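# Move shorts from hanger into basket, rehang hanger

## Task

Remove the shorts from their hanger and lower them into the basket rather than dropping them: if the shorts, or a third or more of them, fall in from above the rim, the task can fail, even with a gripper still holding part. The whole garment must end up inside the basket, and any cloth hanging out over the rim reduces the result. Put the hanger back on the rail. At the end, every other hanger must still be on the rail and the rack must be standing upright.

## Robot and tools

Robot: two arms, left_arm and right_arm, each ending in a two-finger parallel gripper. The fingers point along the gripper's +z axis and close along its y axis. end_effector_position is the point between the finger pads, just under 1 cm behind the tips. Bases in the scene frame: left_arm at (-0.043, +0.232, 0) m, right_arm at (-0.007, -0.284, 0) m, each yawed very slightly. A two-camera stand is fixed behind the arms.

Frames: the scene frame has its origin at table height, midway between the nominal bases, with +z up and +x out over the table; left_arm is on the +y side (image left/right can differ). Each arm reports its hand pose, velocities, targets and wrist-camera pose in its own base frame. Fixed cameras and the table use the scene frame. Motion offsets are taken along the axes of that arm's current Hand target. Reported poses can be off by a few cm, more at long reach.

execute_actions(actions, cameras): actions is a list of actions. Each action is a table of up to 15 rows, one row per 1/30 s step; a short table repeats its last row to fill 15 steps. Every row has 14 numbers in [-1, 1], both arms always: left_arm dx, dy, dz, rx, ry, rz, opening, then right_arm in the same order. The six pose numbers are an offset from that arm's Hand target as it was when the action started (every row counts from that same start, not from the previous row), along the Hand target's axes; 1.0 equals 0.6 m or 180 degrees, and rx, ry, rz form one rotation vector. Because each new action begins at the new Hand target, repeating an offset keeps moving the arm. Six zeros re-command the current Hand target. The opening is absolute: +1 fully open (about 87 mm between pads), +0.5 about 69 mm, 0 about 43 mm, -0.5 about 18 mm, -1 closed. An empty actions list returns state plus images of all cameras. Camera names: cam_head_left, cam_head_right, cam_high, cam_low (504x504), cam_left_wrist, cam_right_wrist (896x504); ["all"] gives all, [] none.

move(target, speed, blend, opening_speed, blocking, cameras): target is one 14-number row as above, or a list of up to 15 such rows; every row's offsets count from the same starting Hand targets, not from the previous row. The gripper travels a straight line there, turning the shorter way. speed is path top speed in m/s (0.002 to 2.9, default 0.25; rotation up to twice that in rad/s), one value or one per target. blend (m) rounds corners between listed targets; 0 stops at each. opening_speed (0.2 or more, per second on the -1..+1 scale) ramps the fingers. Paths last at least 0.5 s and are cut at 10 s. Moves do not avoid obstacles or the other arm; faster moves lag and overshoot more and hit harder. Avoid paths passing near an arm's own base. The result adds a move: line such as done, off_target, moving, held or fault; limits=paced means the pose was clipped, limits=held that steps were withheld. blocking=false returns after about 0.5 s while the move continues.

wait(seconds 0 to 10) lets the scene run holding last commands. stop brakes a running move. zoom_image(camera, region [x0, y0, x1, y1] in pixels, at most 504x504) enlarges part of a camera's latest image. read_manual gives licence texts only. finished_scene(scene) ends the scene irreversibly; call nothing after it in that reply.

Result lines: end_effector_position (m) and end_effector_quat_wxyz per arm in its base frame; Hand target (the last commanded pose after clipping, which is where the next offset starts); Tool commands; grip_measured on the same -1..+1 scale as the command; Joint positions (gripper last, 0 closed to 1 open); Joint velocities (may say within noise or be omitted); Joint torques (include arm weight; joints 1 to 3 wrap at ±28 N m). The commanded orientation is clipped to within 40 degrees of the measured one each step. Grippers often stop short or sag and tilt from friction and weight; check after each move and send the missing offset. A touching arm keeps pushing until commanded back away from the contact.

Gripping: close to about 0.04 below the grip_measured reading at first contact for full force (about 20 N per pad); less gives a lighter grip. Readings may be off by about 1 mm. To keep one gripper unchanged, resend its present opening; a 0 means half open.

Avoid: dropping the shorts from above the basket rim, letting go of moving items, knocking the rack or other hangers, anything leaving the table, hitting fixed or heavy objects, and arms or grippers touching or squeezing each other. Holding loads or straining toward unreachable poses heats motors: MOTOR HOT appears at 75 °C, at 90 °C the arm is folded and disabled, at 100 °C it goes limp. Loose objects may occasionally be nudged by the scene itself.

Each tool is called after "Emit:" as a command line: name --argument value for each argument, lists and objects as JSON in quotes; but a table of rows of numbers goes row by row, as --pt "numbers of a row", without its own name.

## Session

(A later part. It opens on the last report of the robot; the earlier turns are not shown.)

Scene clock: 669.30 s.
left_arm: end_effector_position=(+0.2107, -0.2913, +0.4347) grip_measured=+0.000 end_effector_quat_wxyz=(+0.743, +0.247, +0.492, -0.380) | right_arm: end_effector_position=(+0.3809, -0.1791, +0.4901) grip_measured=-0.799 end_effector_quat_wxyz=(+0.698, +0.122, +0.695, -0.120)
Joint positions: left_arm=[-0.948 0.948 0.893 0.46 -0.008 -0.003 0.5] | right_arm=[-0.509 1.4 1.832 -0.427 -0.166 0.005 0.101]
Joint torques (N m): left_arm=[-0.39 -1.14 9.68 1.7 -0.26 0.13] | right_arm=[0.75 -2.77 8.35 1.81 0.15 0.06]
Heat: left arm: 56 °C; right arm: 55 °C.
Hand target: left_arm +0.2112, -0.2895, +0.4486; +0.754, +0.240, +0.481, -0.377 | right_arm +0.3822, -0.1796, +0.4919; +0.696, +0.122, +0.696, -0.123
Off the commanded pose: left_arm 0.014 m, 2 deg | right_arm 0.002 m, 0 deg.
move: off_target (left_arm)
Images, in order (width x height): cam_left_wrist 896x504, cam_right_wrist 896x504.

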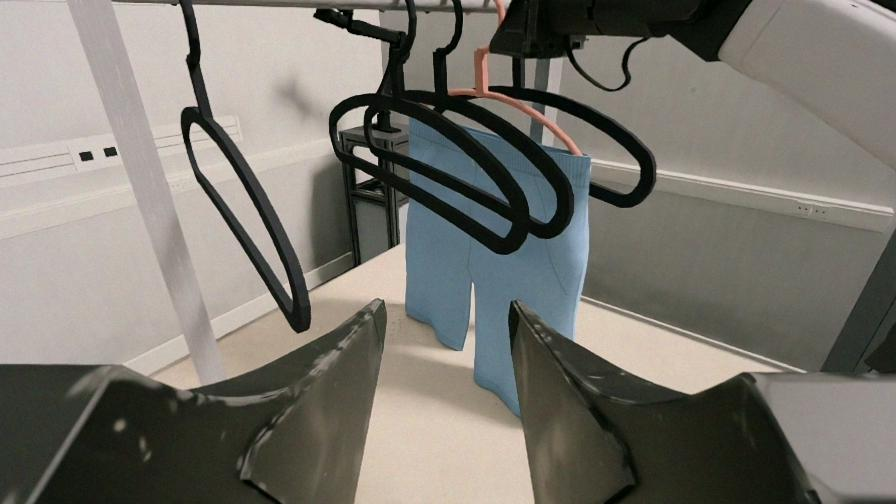

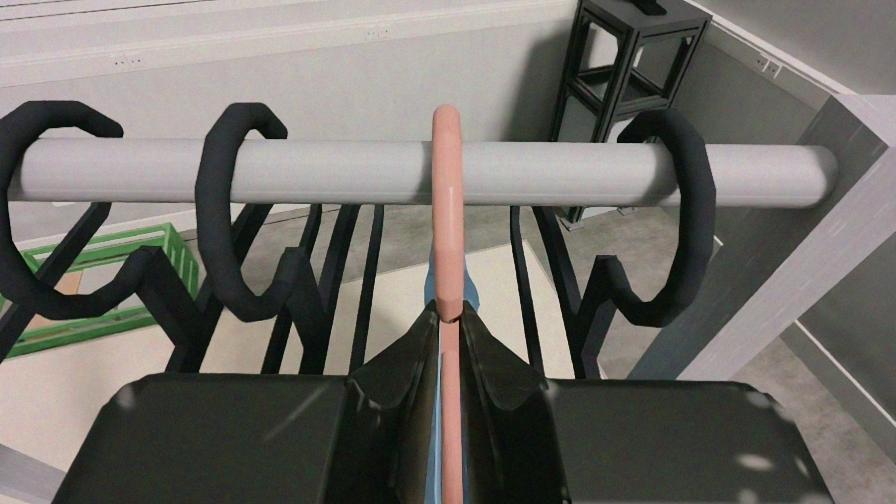

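Emit:
move --target '[0,0,0,0,0,0,0.0, -0.0333,0,0,0,0,0,-0.9]' --speed 0.08 --cameras '["cam_right_wrist", "cam_left_wrist", "cam_low"]'

Emit:
zoom_image --camera "cam_left_wrist" --region '[380, 0, 640, 200]'

Scene clock: 676.50 s.
left_arm: end_effector_position=(+0.2107, -0.2913, +0.4347) grip_measured=+0.000 end_effector_quat_wxyz=(+0.743, +0.247, +0.492, -0.380) | right_arm: end_effector_position=(+0.3818, -0.1796, +0.4925) grip_measured=-0.799 end_effector_quat_wxyz=(+0.678, +0.129, +0.715, -0.113)
Joint positions: left_arm=[-0.948 0.948 0.893 0.46 -0.008 -0.003 0.5] | right_arm=[-0.509 1.464 1.973 -0.565 -0.166 0.005 0.101]
Joint torques (N m): left_arm=[-0.38 -1.16 9.66 1.7 -0.26 0.12] | right_arm=[0.73 -3.55 8.99 2.21 0.14 0.07]
Heat: left arm: 56 °C; right arm: 55 °C.
Hand target: left_arm +0.2112, -0.2895, +0.4486; +0.754, +0.240, +0.481, -0.377 | right_arm +0.3822, -0.1795, +0.5117; +0.696, +0.122, +0.696, -0.123
Off the commanded pose: left_arm 0.014 m, 2 deg | right_arm 0.019 m, 3 deg.
move: off_target (left_arm, right_arm)
Images, in order (width x height): cam_low 504x504, cam_left_wrist 896x504, cam_right_wrist 896x504.

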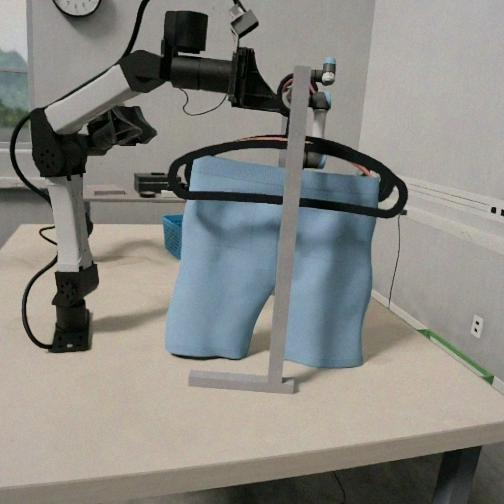

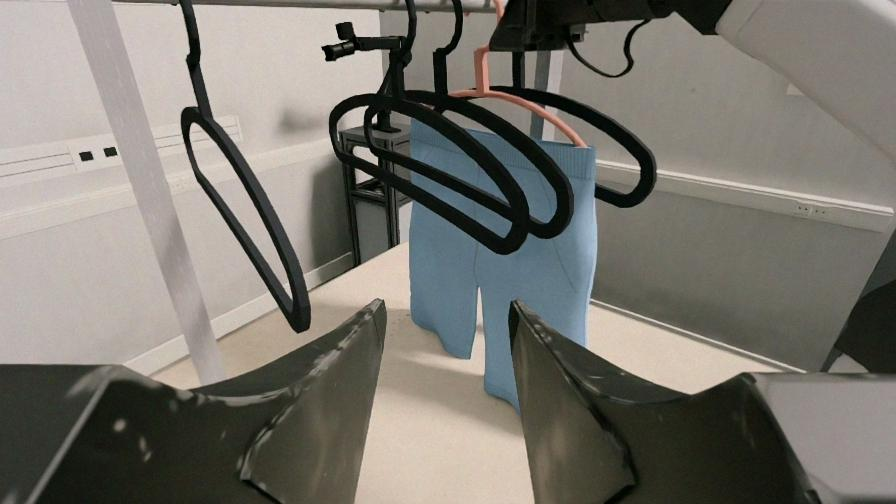

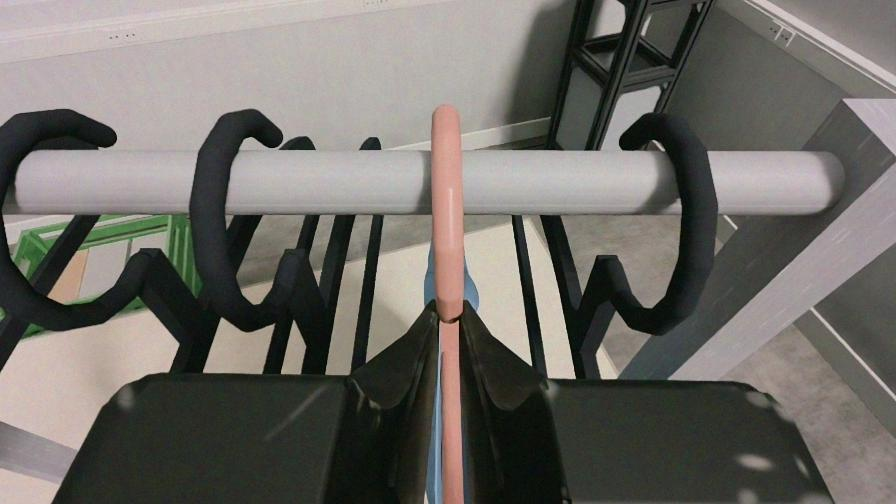

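Scaled by 1.938 from the camera's 896x504 image, which has a finer 1280x720 frame.

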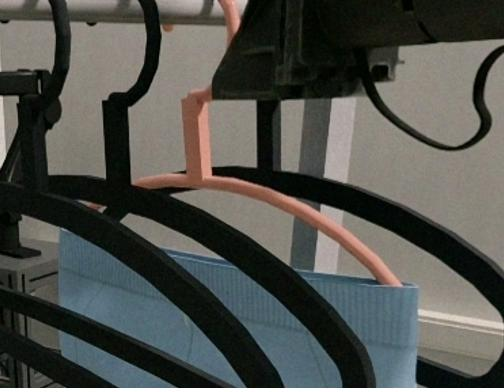

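Emit:
move --pt "0 0 0 0 0 0 0.0 0.0333 0 0 0 0 0 -0.9" --pt "0 0 0 0 0 0 0.0 0.0333 0 0 0 0 0 -0.3" --pt "0 0 0 0 0 0 0.0 0.0433 0 0.025 0 0 0 -0.3" --speed 0.08 --opening_speed 1.0 --cameras '["cam_right_wrist", "cam_left_wrist"]'

Emit:
zoom_image --camera "cam_left_wrist" --region '[380, 0, 640, 200]'

Scene clock: 697.33 s.
left_arm: end_effector_position=(+0.2107, -0.2913, +0.4347) grip_measured=+0.000 end_effector_quat_wxyz=(+0.743, +0.247, +0.492, -0.380) | right_arm: end_effector_position=(+0.3908, -0.1823, +0.4918) grip_measured=-0.300 end_effector_quat_wxyz=(+0.700, +0.121, +0.694, -0.120)
Joint positions: left_arm=[-0.948 0.948 0.893 0.46 -0.008 -0.003 0.5] | right_arm=[-0.501 1.437 1.864 -0.419 -0.158 0.005 0.35]
Joint torques (N m): left_arm=[-0.39 -1.14 9.68 1.7 -0.26 0.13] | right_arm=[0.8 -3.12 5.3 2.06 0.16 0.06]
Heat: left arm: 56 °C; right arm: 58 °C.
Hand target: left_arm +0.2112, -0.2895, +0.4486; +0.754, +0.240, +0.481, -0.377 | right_arm +0.3964, -0.1848, +0.4856; +0.696, +0.122, +0.696, -0.123
Off the commanded pose: left_arm 0.014 m, 2 deg | right_arm 0.009 m, 1 deg.
move: off_target (left_arm)
Images, in order (width x height): cam_left_wrist 896x504, cam_right_wrist 896x504.

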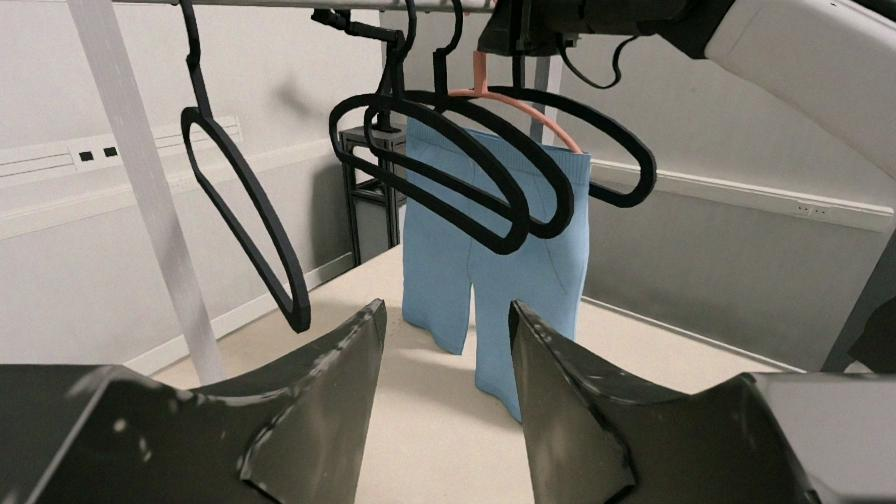

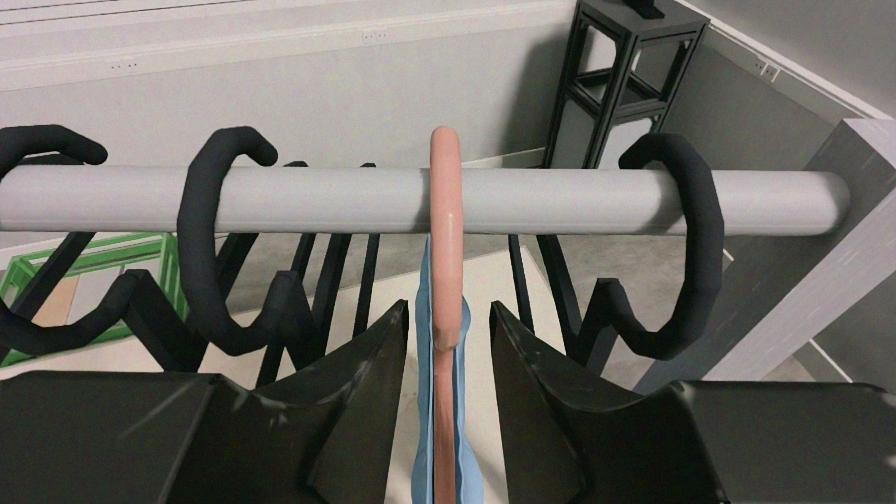

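Scaled by 1.938 from the camera's 896x504 image, which has a finer 1280x720 frame.

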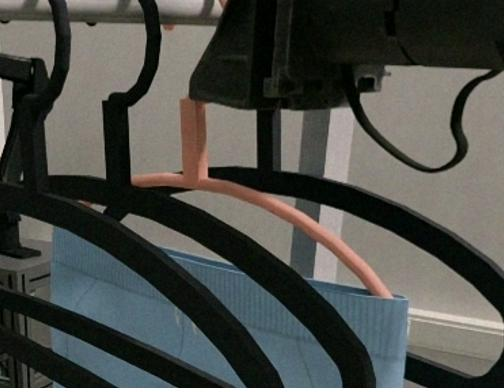

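Emit:
move --pt "0 0 0 0 0 0 0.0 0.035 0.004 0.0133 0 0 0 -0.3" --pt "0 0 0 0 0 0 0.0 0.035 0.004 0.0133 0 0 0 -0.95" --speed 0.08 --opening_speed 0.8 --cameras '["cam_right_wrist", "cam_left_wrist"]'

Emit:
zoom_image --camera "cam_left_wrist" --region '[380, 0, 640, 200]'

Scene clock: 706.43 s.
left_arm: end_effector_position=(+0.2107, -0.2913, +0.4347) grip_measured=+0.000 end_effector_quat_wxyz=(+0.743, +0.247, +0.492, -0.380) | right_arm: end_effector_position=(+0.4069, -0.1874, +0.4598) grip_measured=-0.772 end_effector_quat_wxyz=(+0.691, +0.125, +0.702, -0.117)
Joint positions: left_arm=[-0.948 0.948 0.893 0.46 -0.008 -0.003 0.5] | right_arm=[-0.488 1.437 1.741 -0.322 -0.144 0.005 0.114]
Joint torques (N m): left_arm=[-0.39 -1.16 9.66 1.7 -0.25 0.13] | right_arm=[0.81 -5.42 6.09 2.06 0.14 0.06]
Heat: left arm: 56 °C; right arm: 57 °C.
Hand target: left_arm +0.2112, -0.2895, +0.4486; +0.754, +0.240, +0.481, -0.377 | right_arm +0.4047, -0.1853, +0.4647; +0.696, +0.122, +0.696, -0.123
Off the commanded pose: left_arm 0.014 m, 2 deg | right_arm 0.006 m, 1 deg.
move: off_target (left_arm)
Images, in order (width x height): cam_left_wrist 896x504, cam_right_wrist 896x504.

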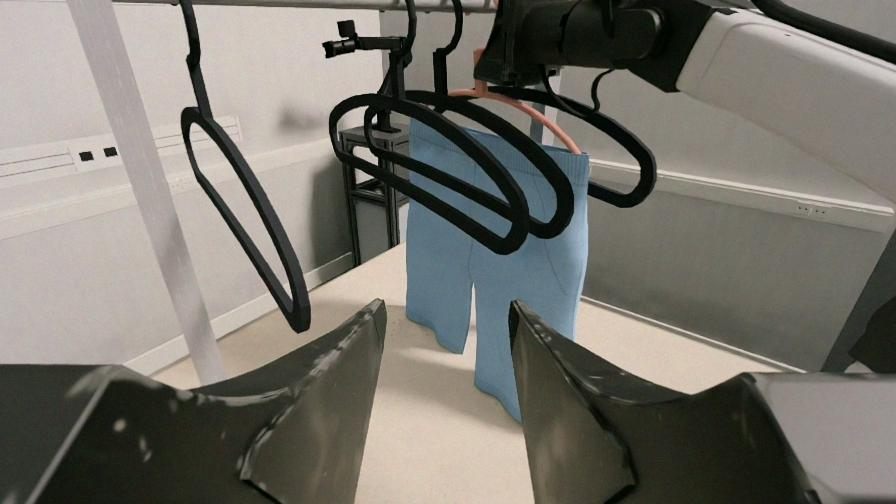

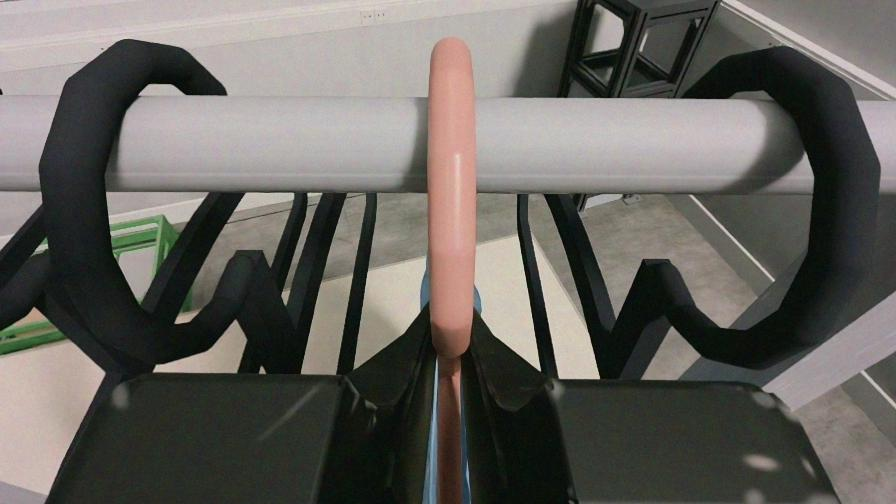

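Scaled by 1.938 from the camera's 896x504 image, which has a finer 1280x720 frame.

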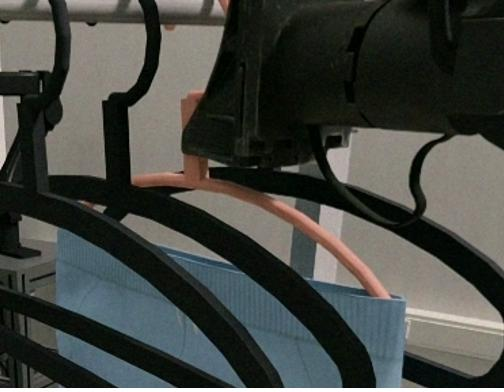

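Emit:
move --target '[0,0,0,0,0,0,0.0, -0.06,0,0,0,-0.015,0,-0.95]' --speed 0.08 --cameras '["cam_right_wrist", "cam_left_wrist"]'

Emit:
zoom_image --camera "cam_left_wrist" --region '[380, 0, 640, 200]'

Scene clock: 711.93 s.
left_arm: end_effector_position=(+0.2107, -0.2913, +0.4347) grip_measured=+0.000 end_effector_quat_wxyz=(+0.743, +0.247, +0.492, -0.380) | right_arm: end_effector_position=(+0.4035, -0.1855, +0.4701) grip_measured=-0.772 end_effector_quat_wxyz=(+0.682, +0.127, +0.711, -0.115)
Joint positions: left_arm=[-0.948 0.948 0.893 0.46 -0.008 -0.003 0.5] | right_arm=[-0.488 1.466 1.845 -0.423 -0.144 0.005 0.114]
Joint torques (N m): left_arm=[-0.39 -1.13 9.68 1.7 -0.25 0.13] | right_arm=[0.69 -4.38 9.95 2.46 0.13 0.13]
Heat: left arm: 56 °C; right arm: 57 °C.
Hand target: left_arm +0.2112, -0.2895, +0.4486; +0.754, +0.240, +0.481, -0.377 | right_arm +0.4047, -0.1853, +0.5007; +0.713, +0.119, +0.680, -0.126
Off the commanded pose: left_arm 0.014 m, 2 deg | right_arm 0.031 m, 5 deg.
move: off_target (left_arm, right_arm)
Images, in order (width x height): cam_left_wrist 896x504, cam_right_wrist 896x504.

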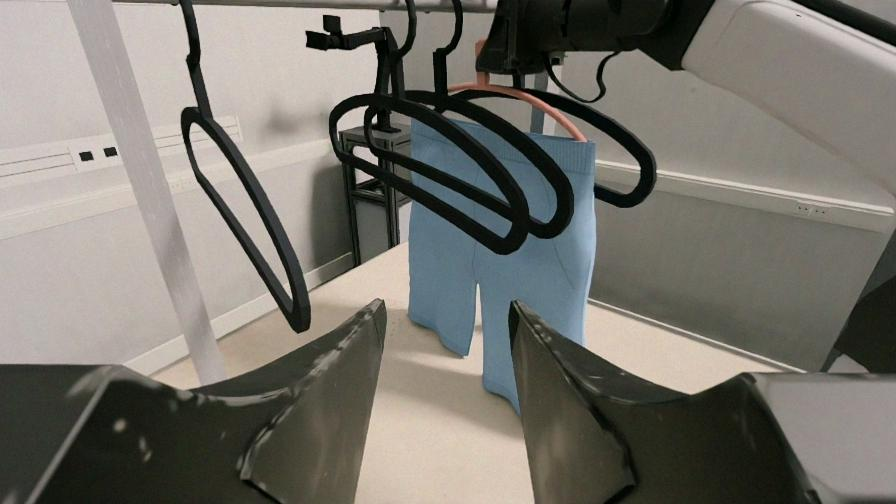

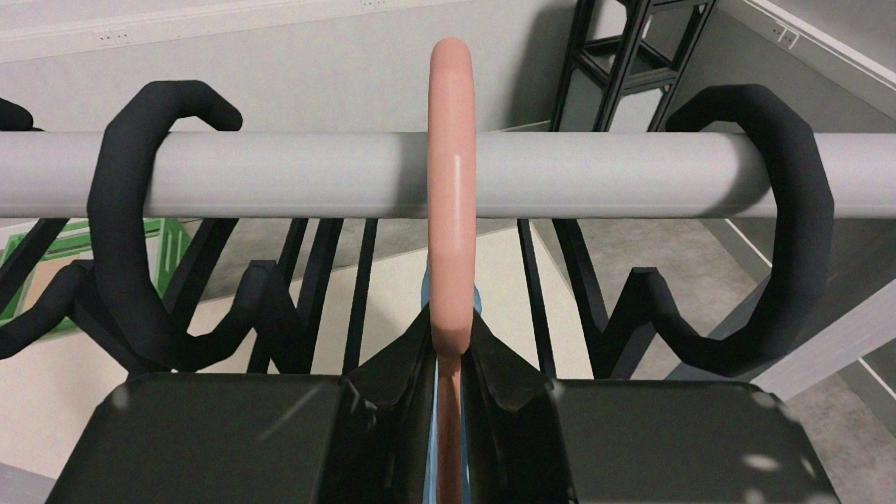

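Scaled by 1.938 from the camera's 896x504 image, which has a finer 1280x720 frame.

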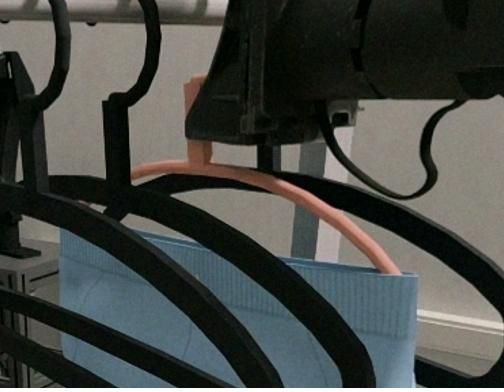

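Emit:
move --target '[0,0,0,0,-0.07,0,0.0, -0.035,0,0,0,-0.01,0,-0.95]' --speed 0.08 --cameras '["cam_right_wrist", "cam_left_wrist", "cam_low"]'

Emit:
zoom_image --camera "cam_left_wrist" --region '[380, 0, 640, 250]'

Scene clock: 721.60 s.
left_arm: end_effector_position=(+0.2086, -0.2879, +0.4556) grip_measured=+0.000 end_effector_quat_wxyz=(+0.801, +0.196, +0.390, -0.409) | right_arm: end_effector_position=(+0.4034, -0.1855, +0.4904) grip_measured=-0.772 end_effector_quat_wxyz=(+0.692, +0.124, +0.701, -0.118)
Joint positions: left_arm=[-0.948 1.019 0.762 0.923 -0.008 0.001 0.5] | right_arm=[-0.488 1.496 1.936 -0.455 -0.144 0.005 0.114]
Joint torques (N m): left_arm=[-0.21 -1.46 5.85 1.38 -0.21 0.13] | right_arm=[0.61 -4.3 9.88 2.46 0.12 0.16]
Heat: left arm: 56 °C; right arm: 58 °C.
Hand target: left_arm +0.2113, -0.2895, +0.4486; +0.803, +0.198, +0.395, -0.401 | right_arm +0.4038, -0.1849, +0.5216; +0.723, +0.117, +0.669, -0.128
Off the commanded pose: left_arm 0.008 m, 1 deg | right_arm 0.031 m, 5 deg.
move: off_target (right_arm)
Images, in order (width x height): cam_low 504x504, cam_left_wrist 896x504, cam_right_wrist 896x504.

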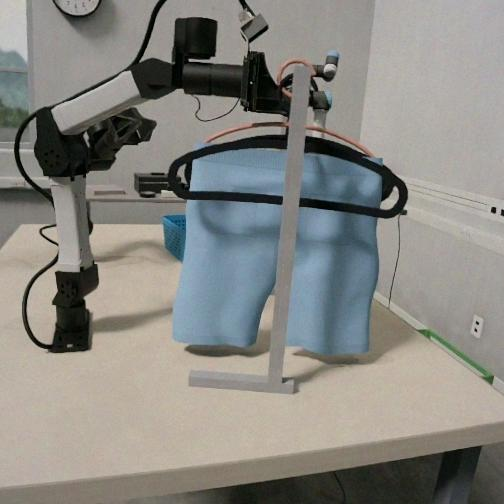

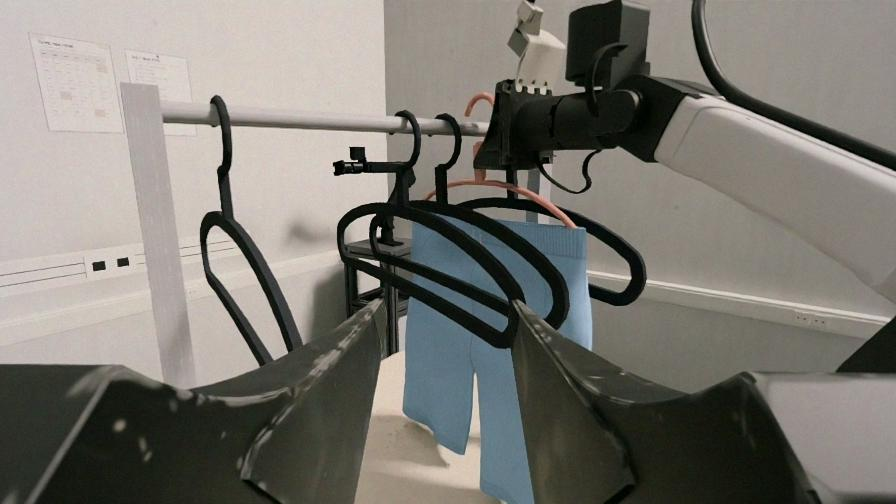

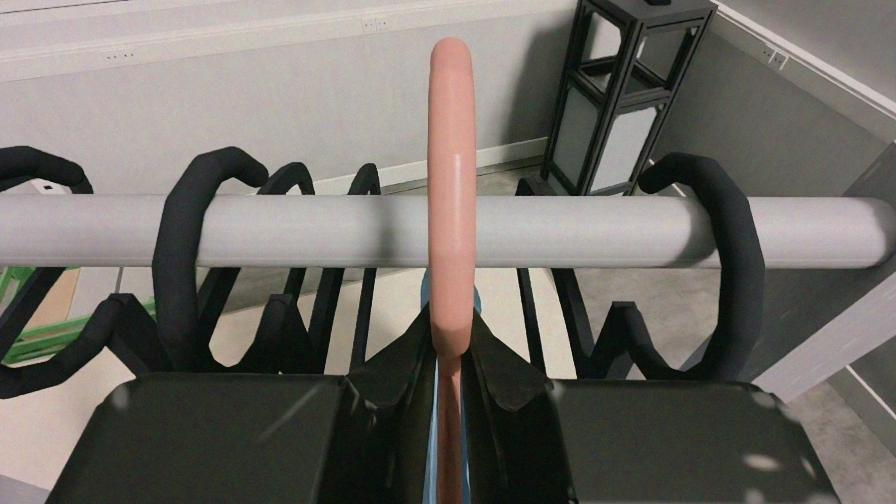

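Scaled by 1.938 from the camera's 896x504 image, which has a finer 1280x720 frame.

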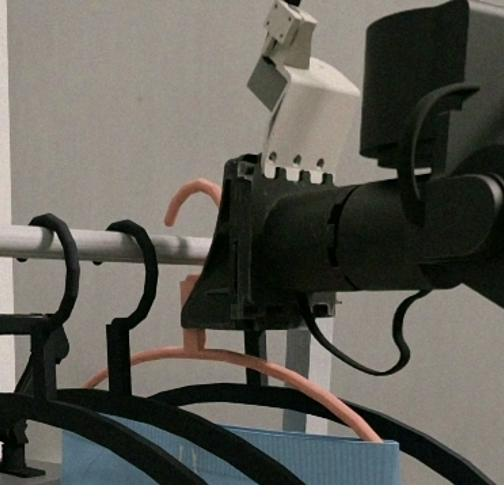

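Emit:
move --pt "0 0 0 0 0 0 0.0 -0.0117 0 0.0009 0 0 0 -0.95" --pt "0 0 0 0 0 0 0.0 -0.0117 0 -0.015 0 0 0 -0.95" --speed 0.06 --cameras '["cam_right_wrist", "cam_left_wrist", "cam_low"]'

Emit:
zoom_image --camera "cam_left_wrist" --region '[400, 60, 560, 220]'

Scene clock: 741.33 s.
left_arm: end_effector_position=(+0.2086, -0.2879, +0.4557) grip_measured=+0.000 end_effector_quat_wxyz=(+0.801, +0.196, +0.390, -0.409) | right_arm: end_effector_position=(+0.4035, -0.1856, +0.4959) grip_measured=-0.772 end_effector_quat_wxyz=(+0.690, +0.125, +0.703, -0.117)
Joint positions: left_arm=[-0.948 1.019 0.762 0.924 -0.008 0.001 0.5] | right_arm=[-0.488 1.518 1.992 -0.493 -0.144 0.005 0.114]
Joint torques (N m): left_arm=[-0.21 -1.44 5.83 1.37 -0.21 0.13] | right_arm=[0.18 -7.08 7.15 2.47 0.08 0.16]
Heat: left arm: 52 °C; right arm: 62 °C.
Hand target: left_arm +0.2113, -0.2895, +0.4485; +0.803, +0.198, +0.395, -0.401 | right_arm +0.3947, -0.1816, +0.5281; +0.723, +0.117, +0.668, -0.128
Off the commanded pose: left_arm 0.008 m, 1 deg | right_arm 0.033 m, 6 deg.
move: off_target (right_arm)
Images, in order (width x height): cam_low 504x504, cam_left_wrist 896x504, cam_right_wrist 896x504.

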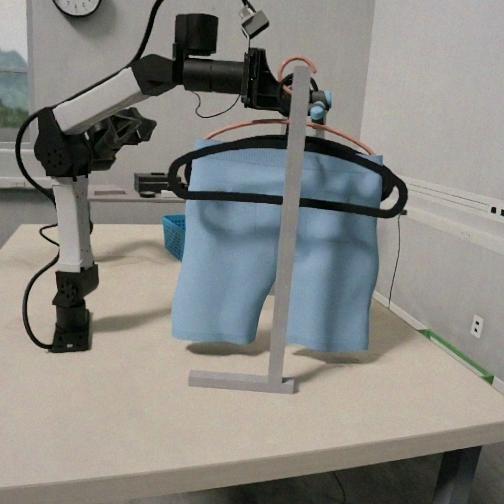

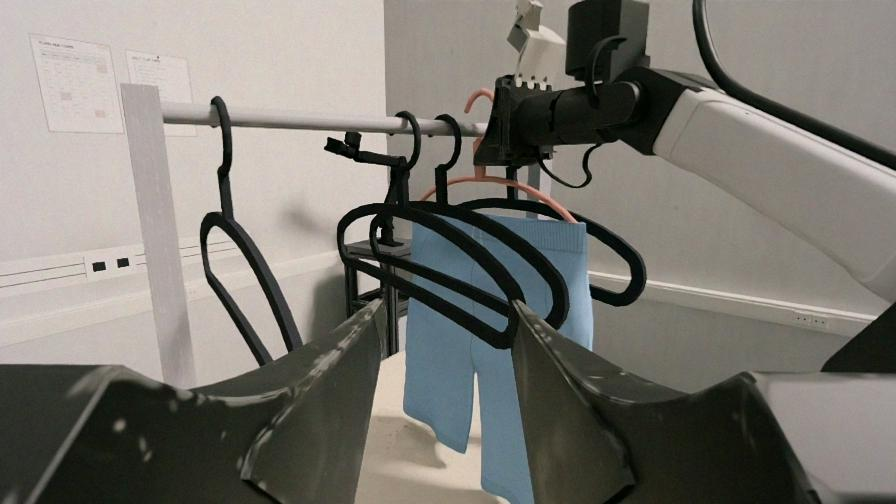

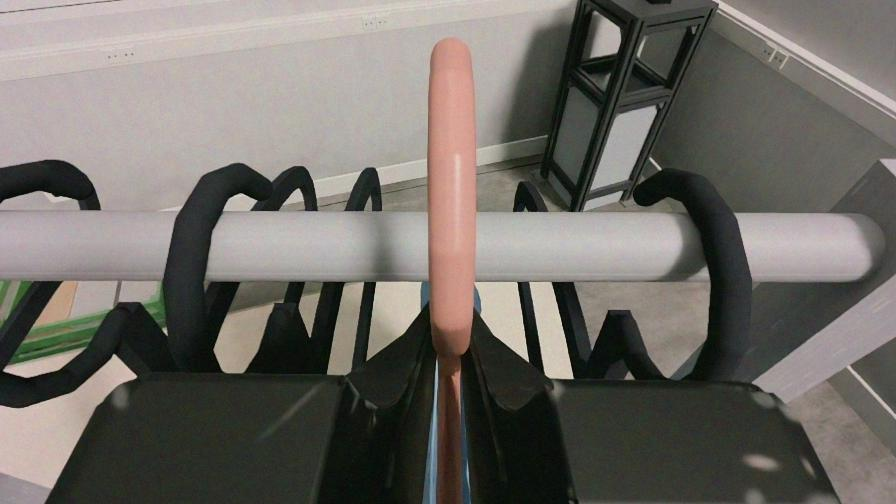

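Scaled by 3.150 from the camera's 896x504 image, which has a finer 1280x720 frame.

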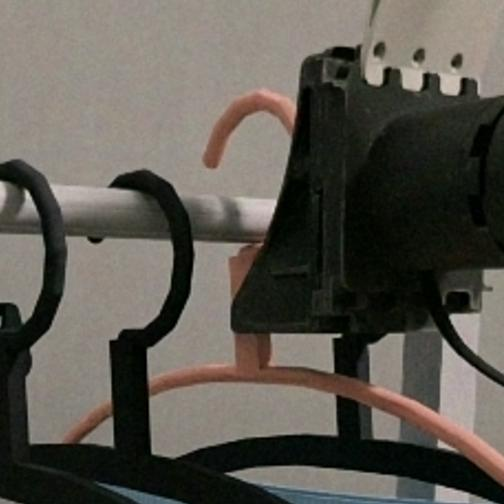

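Emit:
move --target '[0,0,0,0,0,0,0.0, 0.0495,0,0.013,0,0,0,-0.95]' --speed 0.06 --cameras '["cam_right_wrist", "cam_left_wrist"]'

Emit:
zoom_image --camera "cam_left_wrist" --region '[400, 60, 640, 260]'

Scene clock: 988.53 s.
left_arm: end_effector_position=(+0.2086, -0.2879, +0.4557) grip_measured=+0.000 end_effector_quat_wxyz=(+0.801, +0.196, +0.390, -0.409) | right_arm: end_effector_position=(+0.4103, -0.1892, +0.4630) grip_measured=-0.772 end_effector_quat_wxyz=(+0.684, +0.127, +0.709, -0.115)
Joint positions: left_arm=[-0.948 1.019 0.762 0.924 -0.008 0.001 0.5] | right_arm=[-0.488 1.472 1.81 -0.376 -0.144 0.005 0.114]
Joint torques (N m): left_arm=[-0.23 -1.46 5.83 1.37 -0.21 0.13] | right_arm=[0.64 -7.42 6.99 2.66 0.12 0.16]
Heat: left arm: 48 °C; right arm: 73 °C.
Hand target: left_arm +0.2113, -0.2895, +0.4485; +0.803, +0.198, +0.395, -0.401 | right_arm +0.4043, -0.1851, +0.4989; +0.723, +0.117, +0.669, -0.128
Off the commanded pose: left_arm 0.008 m, 1 deg | right_arm 0.037 m, 7 deg.
move: off_target (right_arm)
Images, in order (width x height): cam_left_wrist 896x504, cam_right_wrist 896x504.

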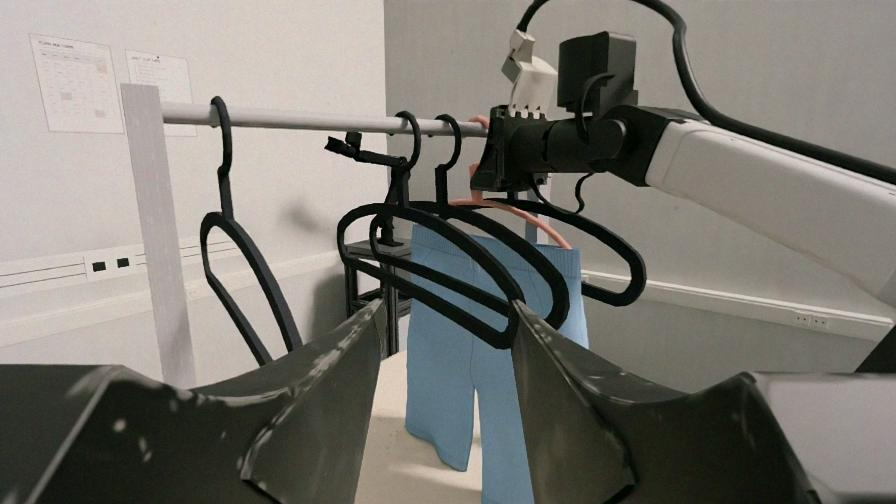

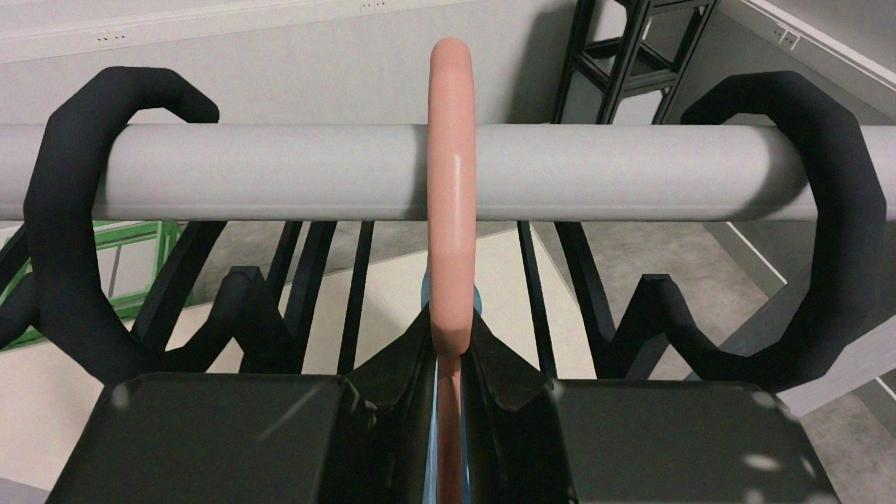

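Scaled by 2.100 from the camera's 896x504 image, which has a finer 1280x720 frame.

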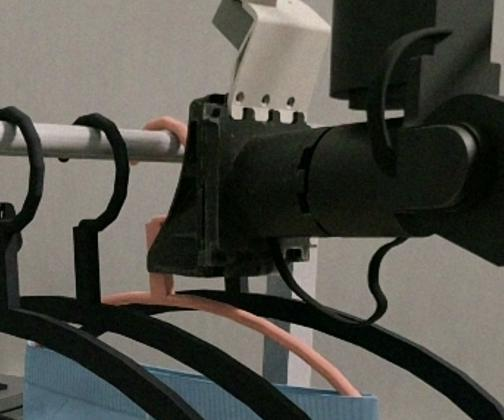

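Emit:
move --target '[0,0,0,0,0,0,0.0, 0.058,0,0.003,0,0.035,0,-0.9]' --speed 0.08

Scene clock: 993.70 s.
left_arm: end_effector_position=(+0.2086, -0.2879, +0.4557) grip_measured=+0.000 end_effector_quat_wxyz=(+0.801, +0.196, +0.390, -0.409) | right_arm: end_effector_position=(+0.4100, -0.1884, +0.4617) grip_measured=-0.772 end_effector_quat_wxyz=(+0.683, +0.127, +0.710, -0.115)
Joint positions: left_arm=[-0.948 1.019 0.762 0.924 -0.008 0.001 0.5] | right_arm=[-0.486 1.469 1.805 -0.377 -0.142 0.005 0.114]
Joint torques (N m): left_arm=[-0.23 -1.46 5.83 1.37 -0.21 0.13] | right_arm=[0.84 -5.29 6.23 2.01 0.14 0.02]
Heat: left arm: 48 °C; right arm: 72 °C.
Hand target: left_arm +0.2113, -0.2895, +0.4485; +0.803, +0.198, +0.395, -0.401 | right_arm +0.4085, -0.1867, +0.4645; +0.685, +0.124, +0.707, -0.121
Off the commanded pose: left_arm 0.008 m, 1 deg | right_arm 0.003 m, 1 deg.
move: done

Emit:
wait --seconds 10

Scene clock: 1011.37 s.
left_arm: end_effector_position=(+0.2086, -0.2879, +0.4557) grip_measured=+0.000 end_effector_quat_wxyz=(+0.801, +0.196, +0.390, -0.409) | right_arm: end_effector_position=(+0.4100, -0.1884, +0.4617) grip_measured=-0.772 end_effector_quat_wxyz=(+0.683, +0.127, +0.710, -0.115)
Joint positions: left_arm=[-0.948 1.019 0.762 0.924 -0.008 0.001 0.5] | right_arm=[-0.486 1.469 1.805 -0.377 -0.141 0.005 0.114]
Joint torques (N m): left_arm=[-0.21 -1.44 5.83 1.37 -0.2 0.13] | right_arm=[0.85 -5.3 6.22 2.01 0.14 0.02]
Heat: left arm: 48 °C; right arm: 68 °C.
Hand target: left_arm +0.2113, -0.2895, +0.4485; +0.803, +0.198, +0.395, -0.401 | right_arm +0.4085, -0.1867, +0.4645; +0.685, +0.124, +0.707, -0.121
Tool commands: left_gripper/opening=+0.0 right_gripper/opening=-0.9
Off the commanded pose: left_arm 0.008 m, 1 deg | right_arm 0.003 m, 1 deg.
wait: 10.00 s; at rest from the start

Emit:
move --target '[0,0,0,0,0,0,0.0, 0,0.1667,0,0,0,0,-0.9]' --speed 0.08 --cameras '["cam_right_wrist", "cam_left_wrist", "cam_high"]'

Scene clock: 1021.27 s.
left_arm: end_effector_position=(+0.2086, -0.2879, +0.4557) grip_measured=+0.000 end_effector_quat_wxyz=(+0.801, +0.196, +0.390, -0.409) | right_arm: end_effector_position=(+0.4396, -0.0940, +0.4607) grip_measured=-0.772 end_effector_quat_wxyz=(+0.681, +0.122, +0.712, -0.121)
Joint positions: left_arm=[-0.948 1.019 0.762 0.924 -0.008 0.001 0.5] | right_arm=[-0.126 1.469 1.805 -0.381 0.22 0.005 0.114]
Joint torques (N m): left_arm=[-0.23 -1.46 5.82 1.37 -0.21 0.13] | right_arm=[0.91 -3.82 7.58 2.07 0.14 0.13]
Heat: left arm: 48 °C; right arm: 68 °C.
Hand target: left_arm +0.2113, -0.2895, +0.4485; +0.803, +0.198, +0.395, -0.401 | right_arm +0.4427, -0.0926, +0.4644; +0.685, +0.124, +0.707, -0.121
Off the commanded pose: left_arm 0.008 m, 1 deg | right_arm 0.005 m, 1 deg.
move: done
Images, in order (width x height): cam_high 504x504, cam_left_wrist 896x504, cam_right_wrist 896x504.

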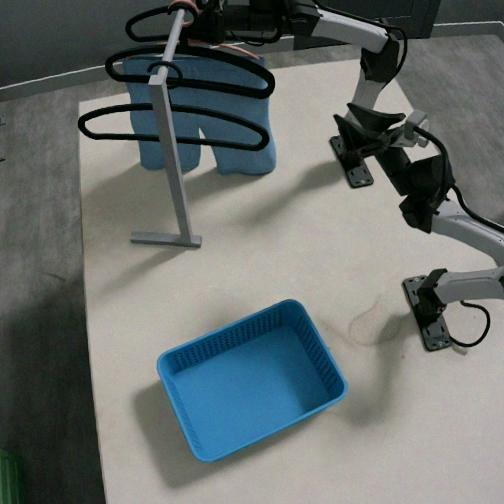

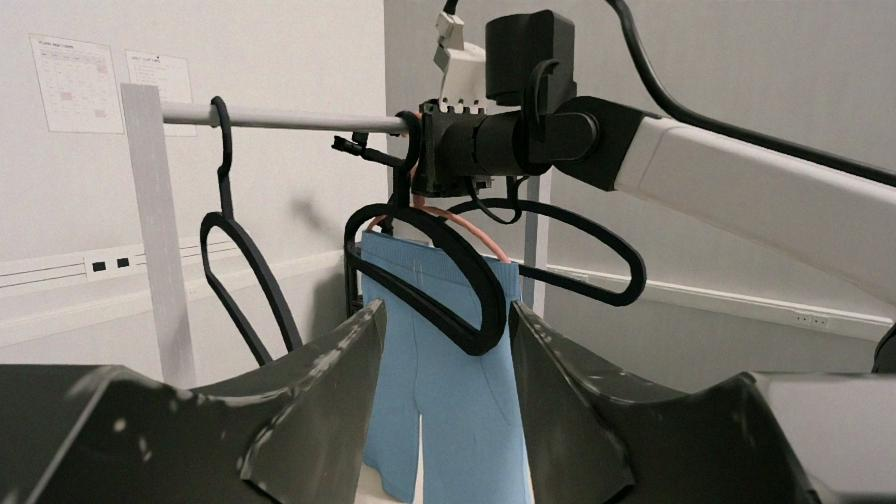

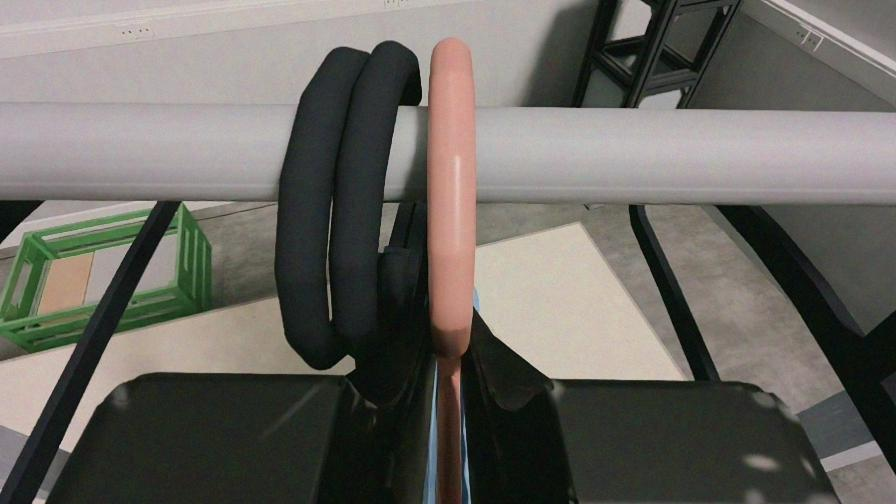

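Emit:
move --target '[0,0,0,0,0,0,0.0, 0,0.1667,0,0,0,0,-0.9]' --speed 0.08 --cameras '["cam_right_wrist", "cam_left_wrist", "cam_high", "cam_head_left"]'

Scene clock: 1028.40 s.
left_arm: end_effector_position=(+0.2086, -0.2879, +0.4557) grip_measured=+0.000 end_effector_quat_wxyz=(+0.801, +0.196, +0.390, -0.409) | right_arm: end_effector_position=(+0.4719, -0.0038, +0.4607) grip_measured=-0.772 end_effector_quat_wxyz=(+0.681, +0.124, +0.711, -0.128)
Joint positions: left_arm=[-0.948 1.019 0.762 0.924 -0.008 0.001 0.5] | right_arm=[0.184 1.602 1.929 -0.376 0.541 0.012 0.114]
Joint torques (N m): left_arm=[-0.21 -1.46 5.85 1.37 -0.21 0.13] | right_arm=[0.95 -4.05 8.84 1.93 0.03 0.17]
Heat: left arm: 47 °C; right arm: 68 °C.
Hand target: left_arm +0.2113, -0.2895, +0.4485; +0.803, +0.198, +0.395, -0.401 | right_arm +0.4769, +0.0013, +0.4643; +0.685, +0.124, +0.707, -0.121
Off the commanded pose: left_arm 0.008 m, 1 deg | right_arm 0.008 m, 1 deg.
move: done
Images, in order (width x height): cam_head_left 504x504, cam_high 504x504, cam_left_wrist 896x504, cam_right_wrist 896x504.

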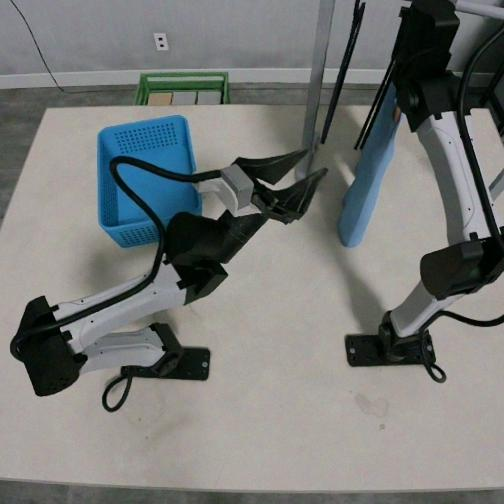

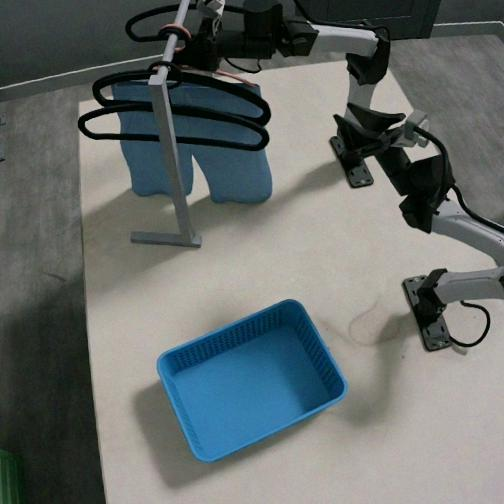

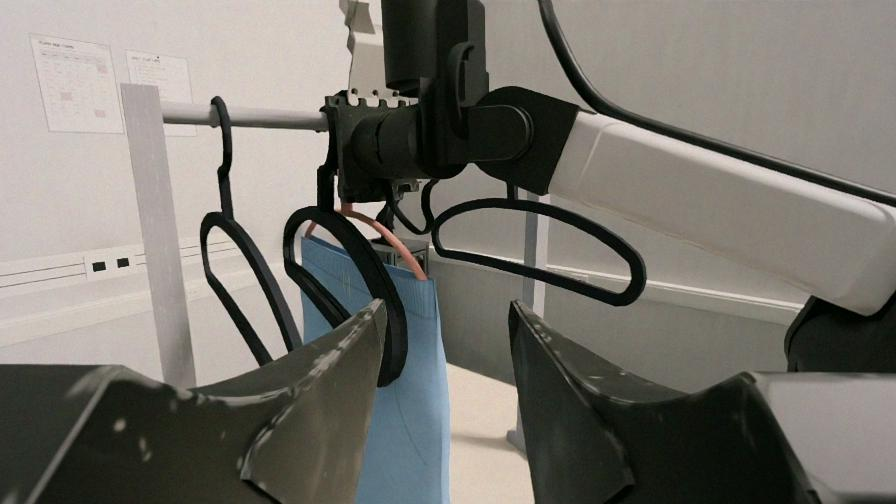

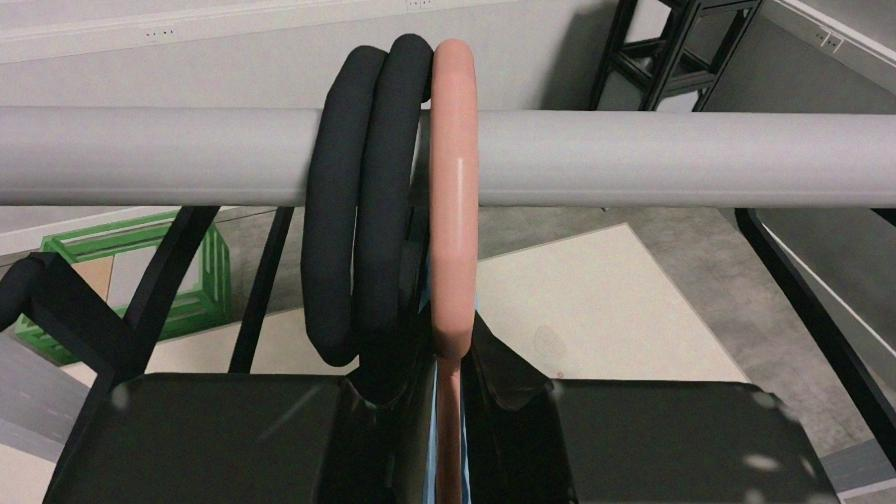

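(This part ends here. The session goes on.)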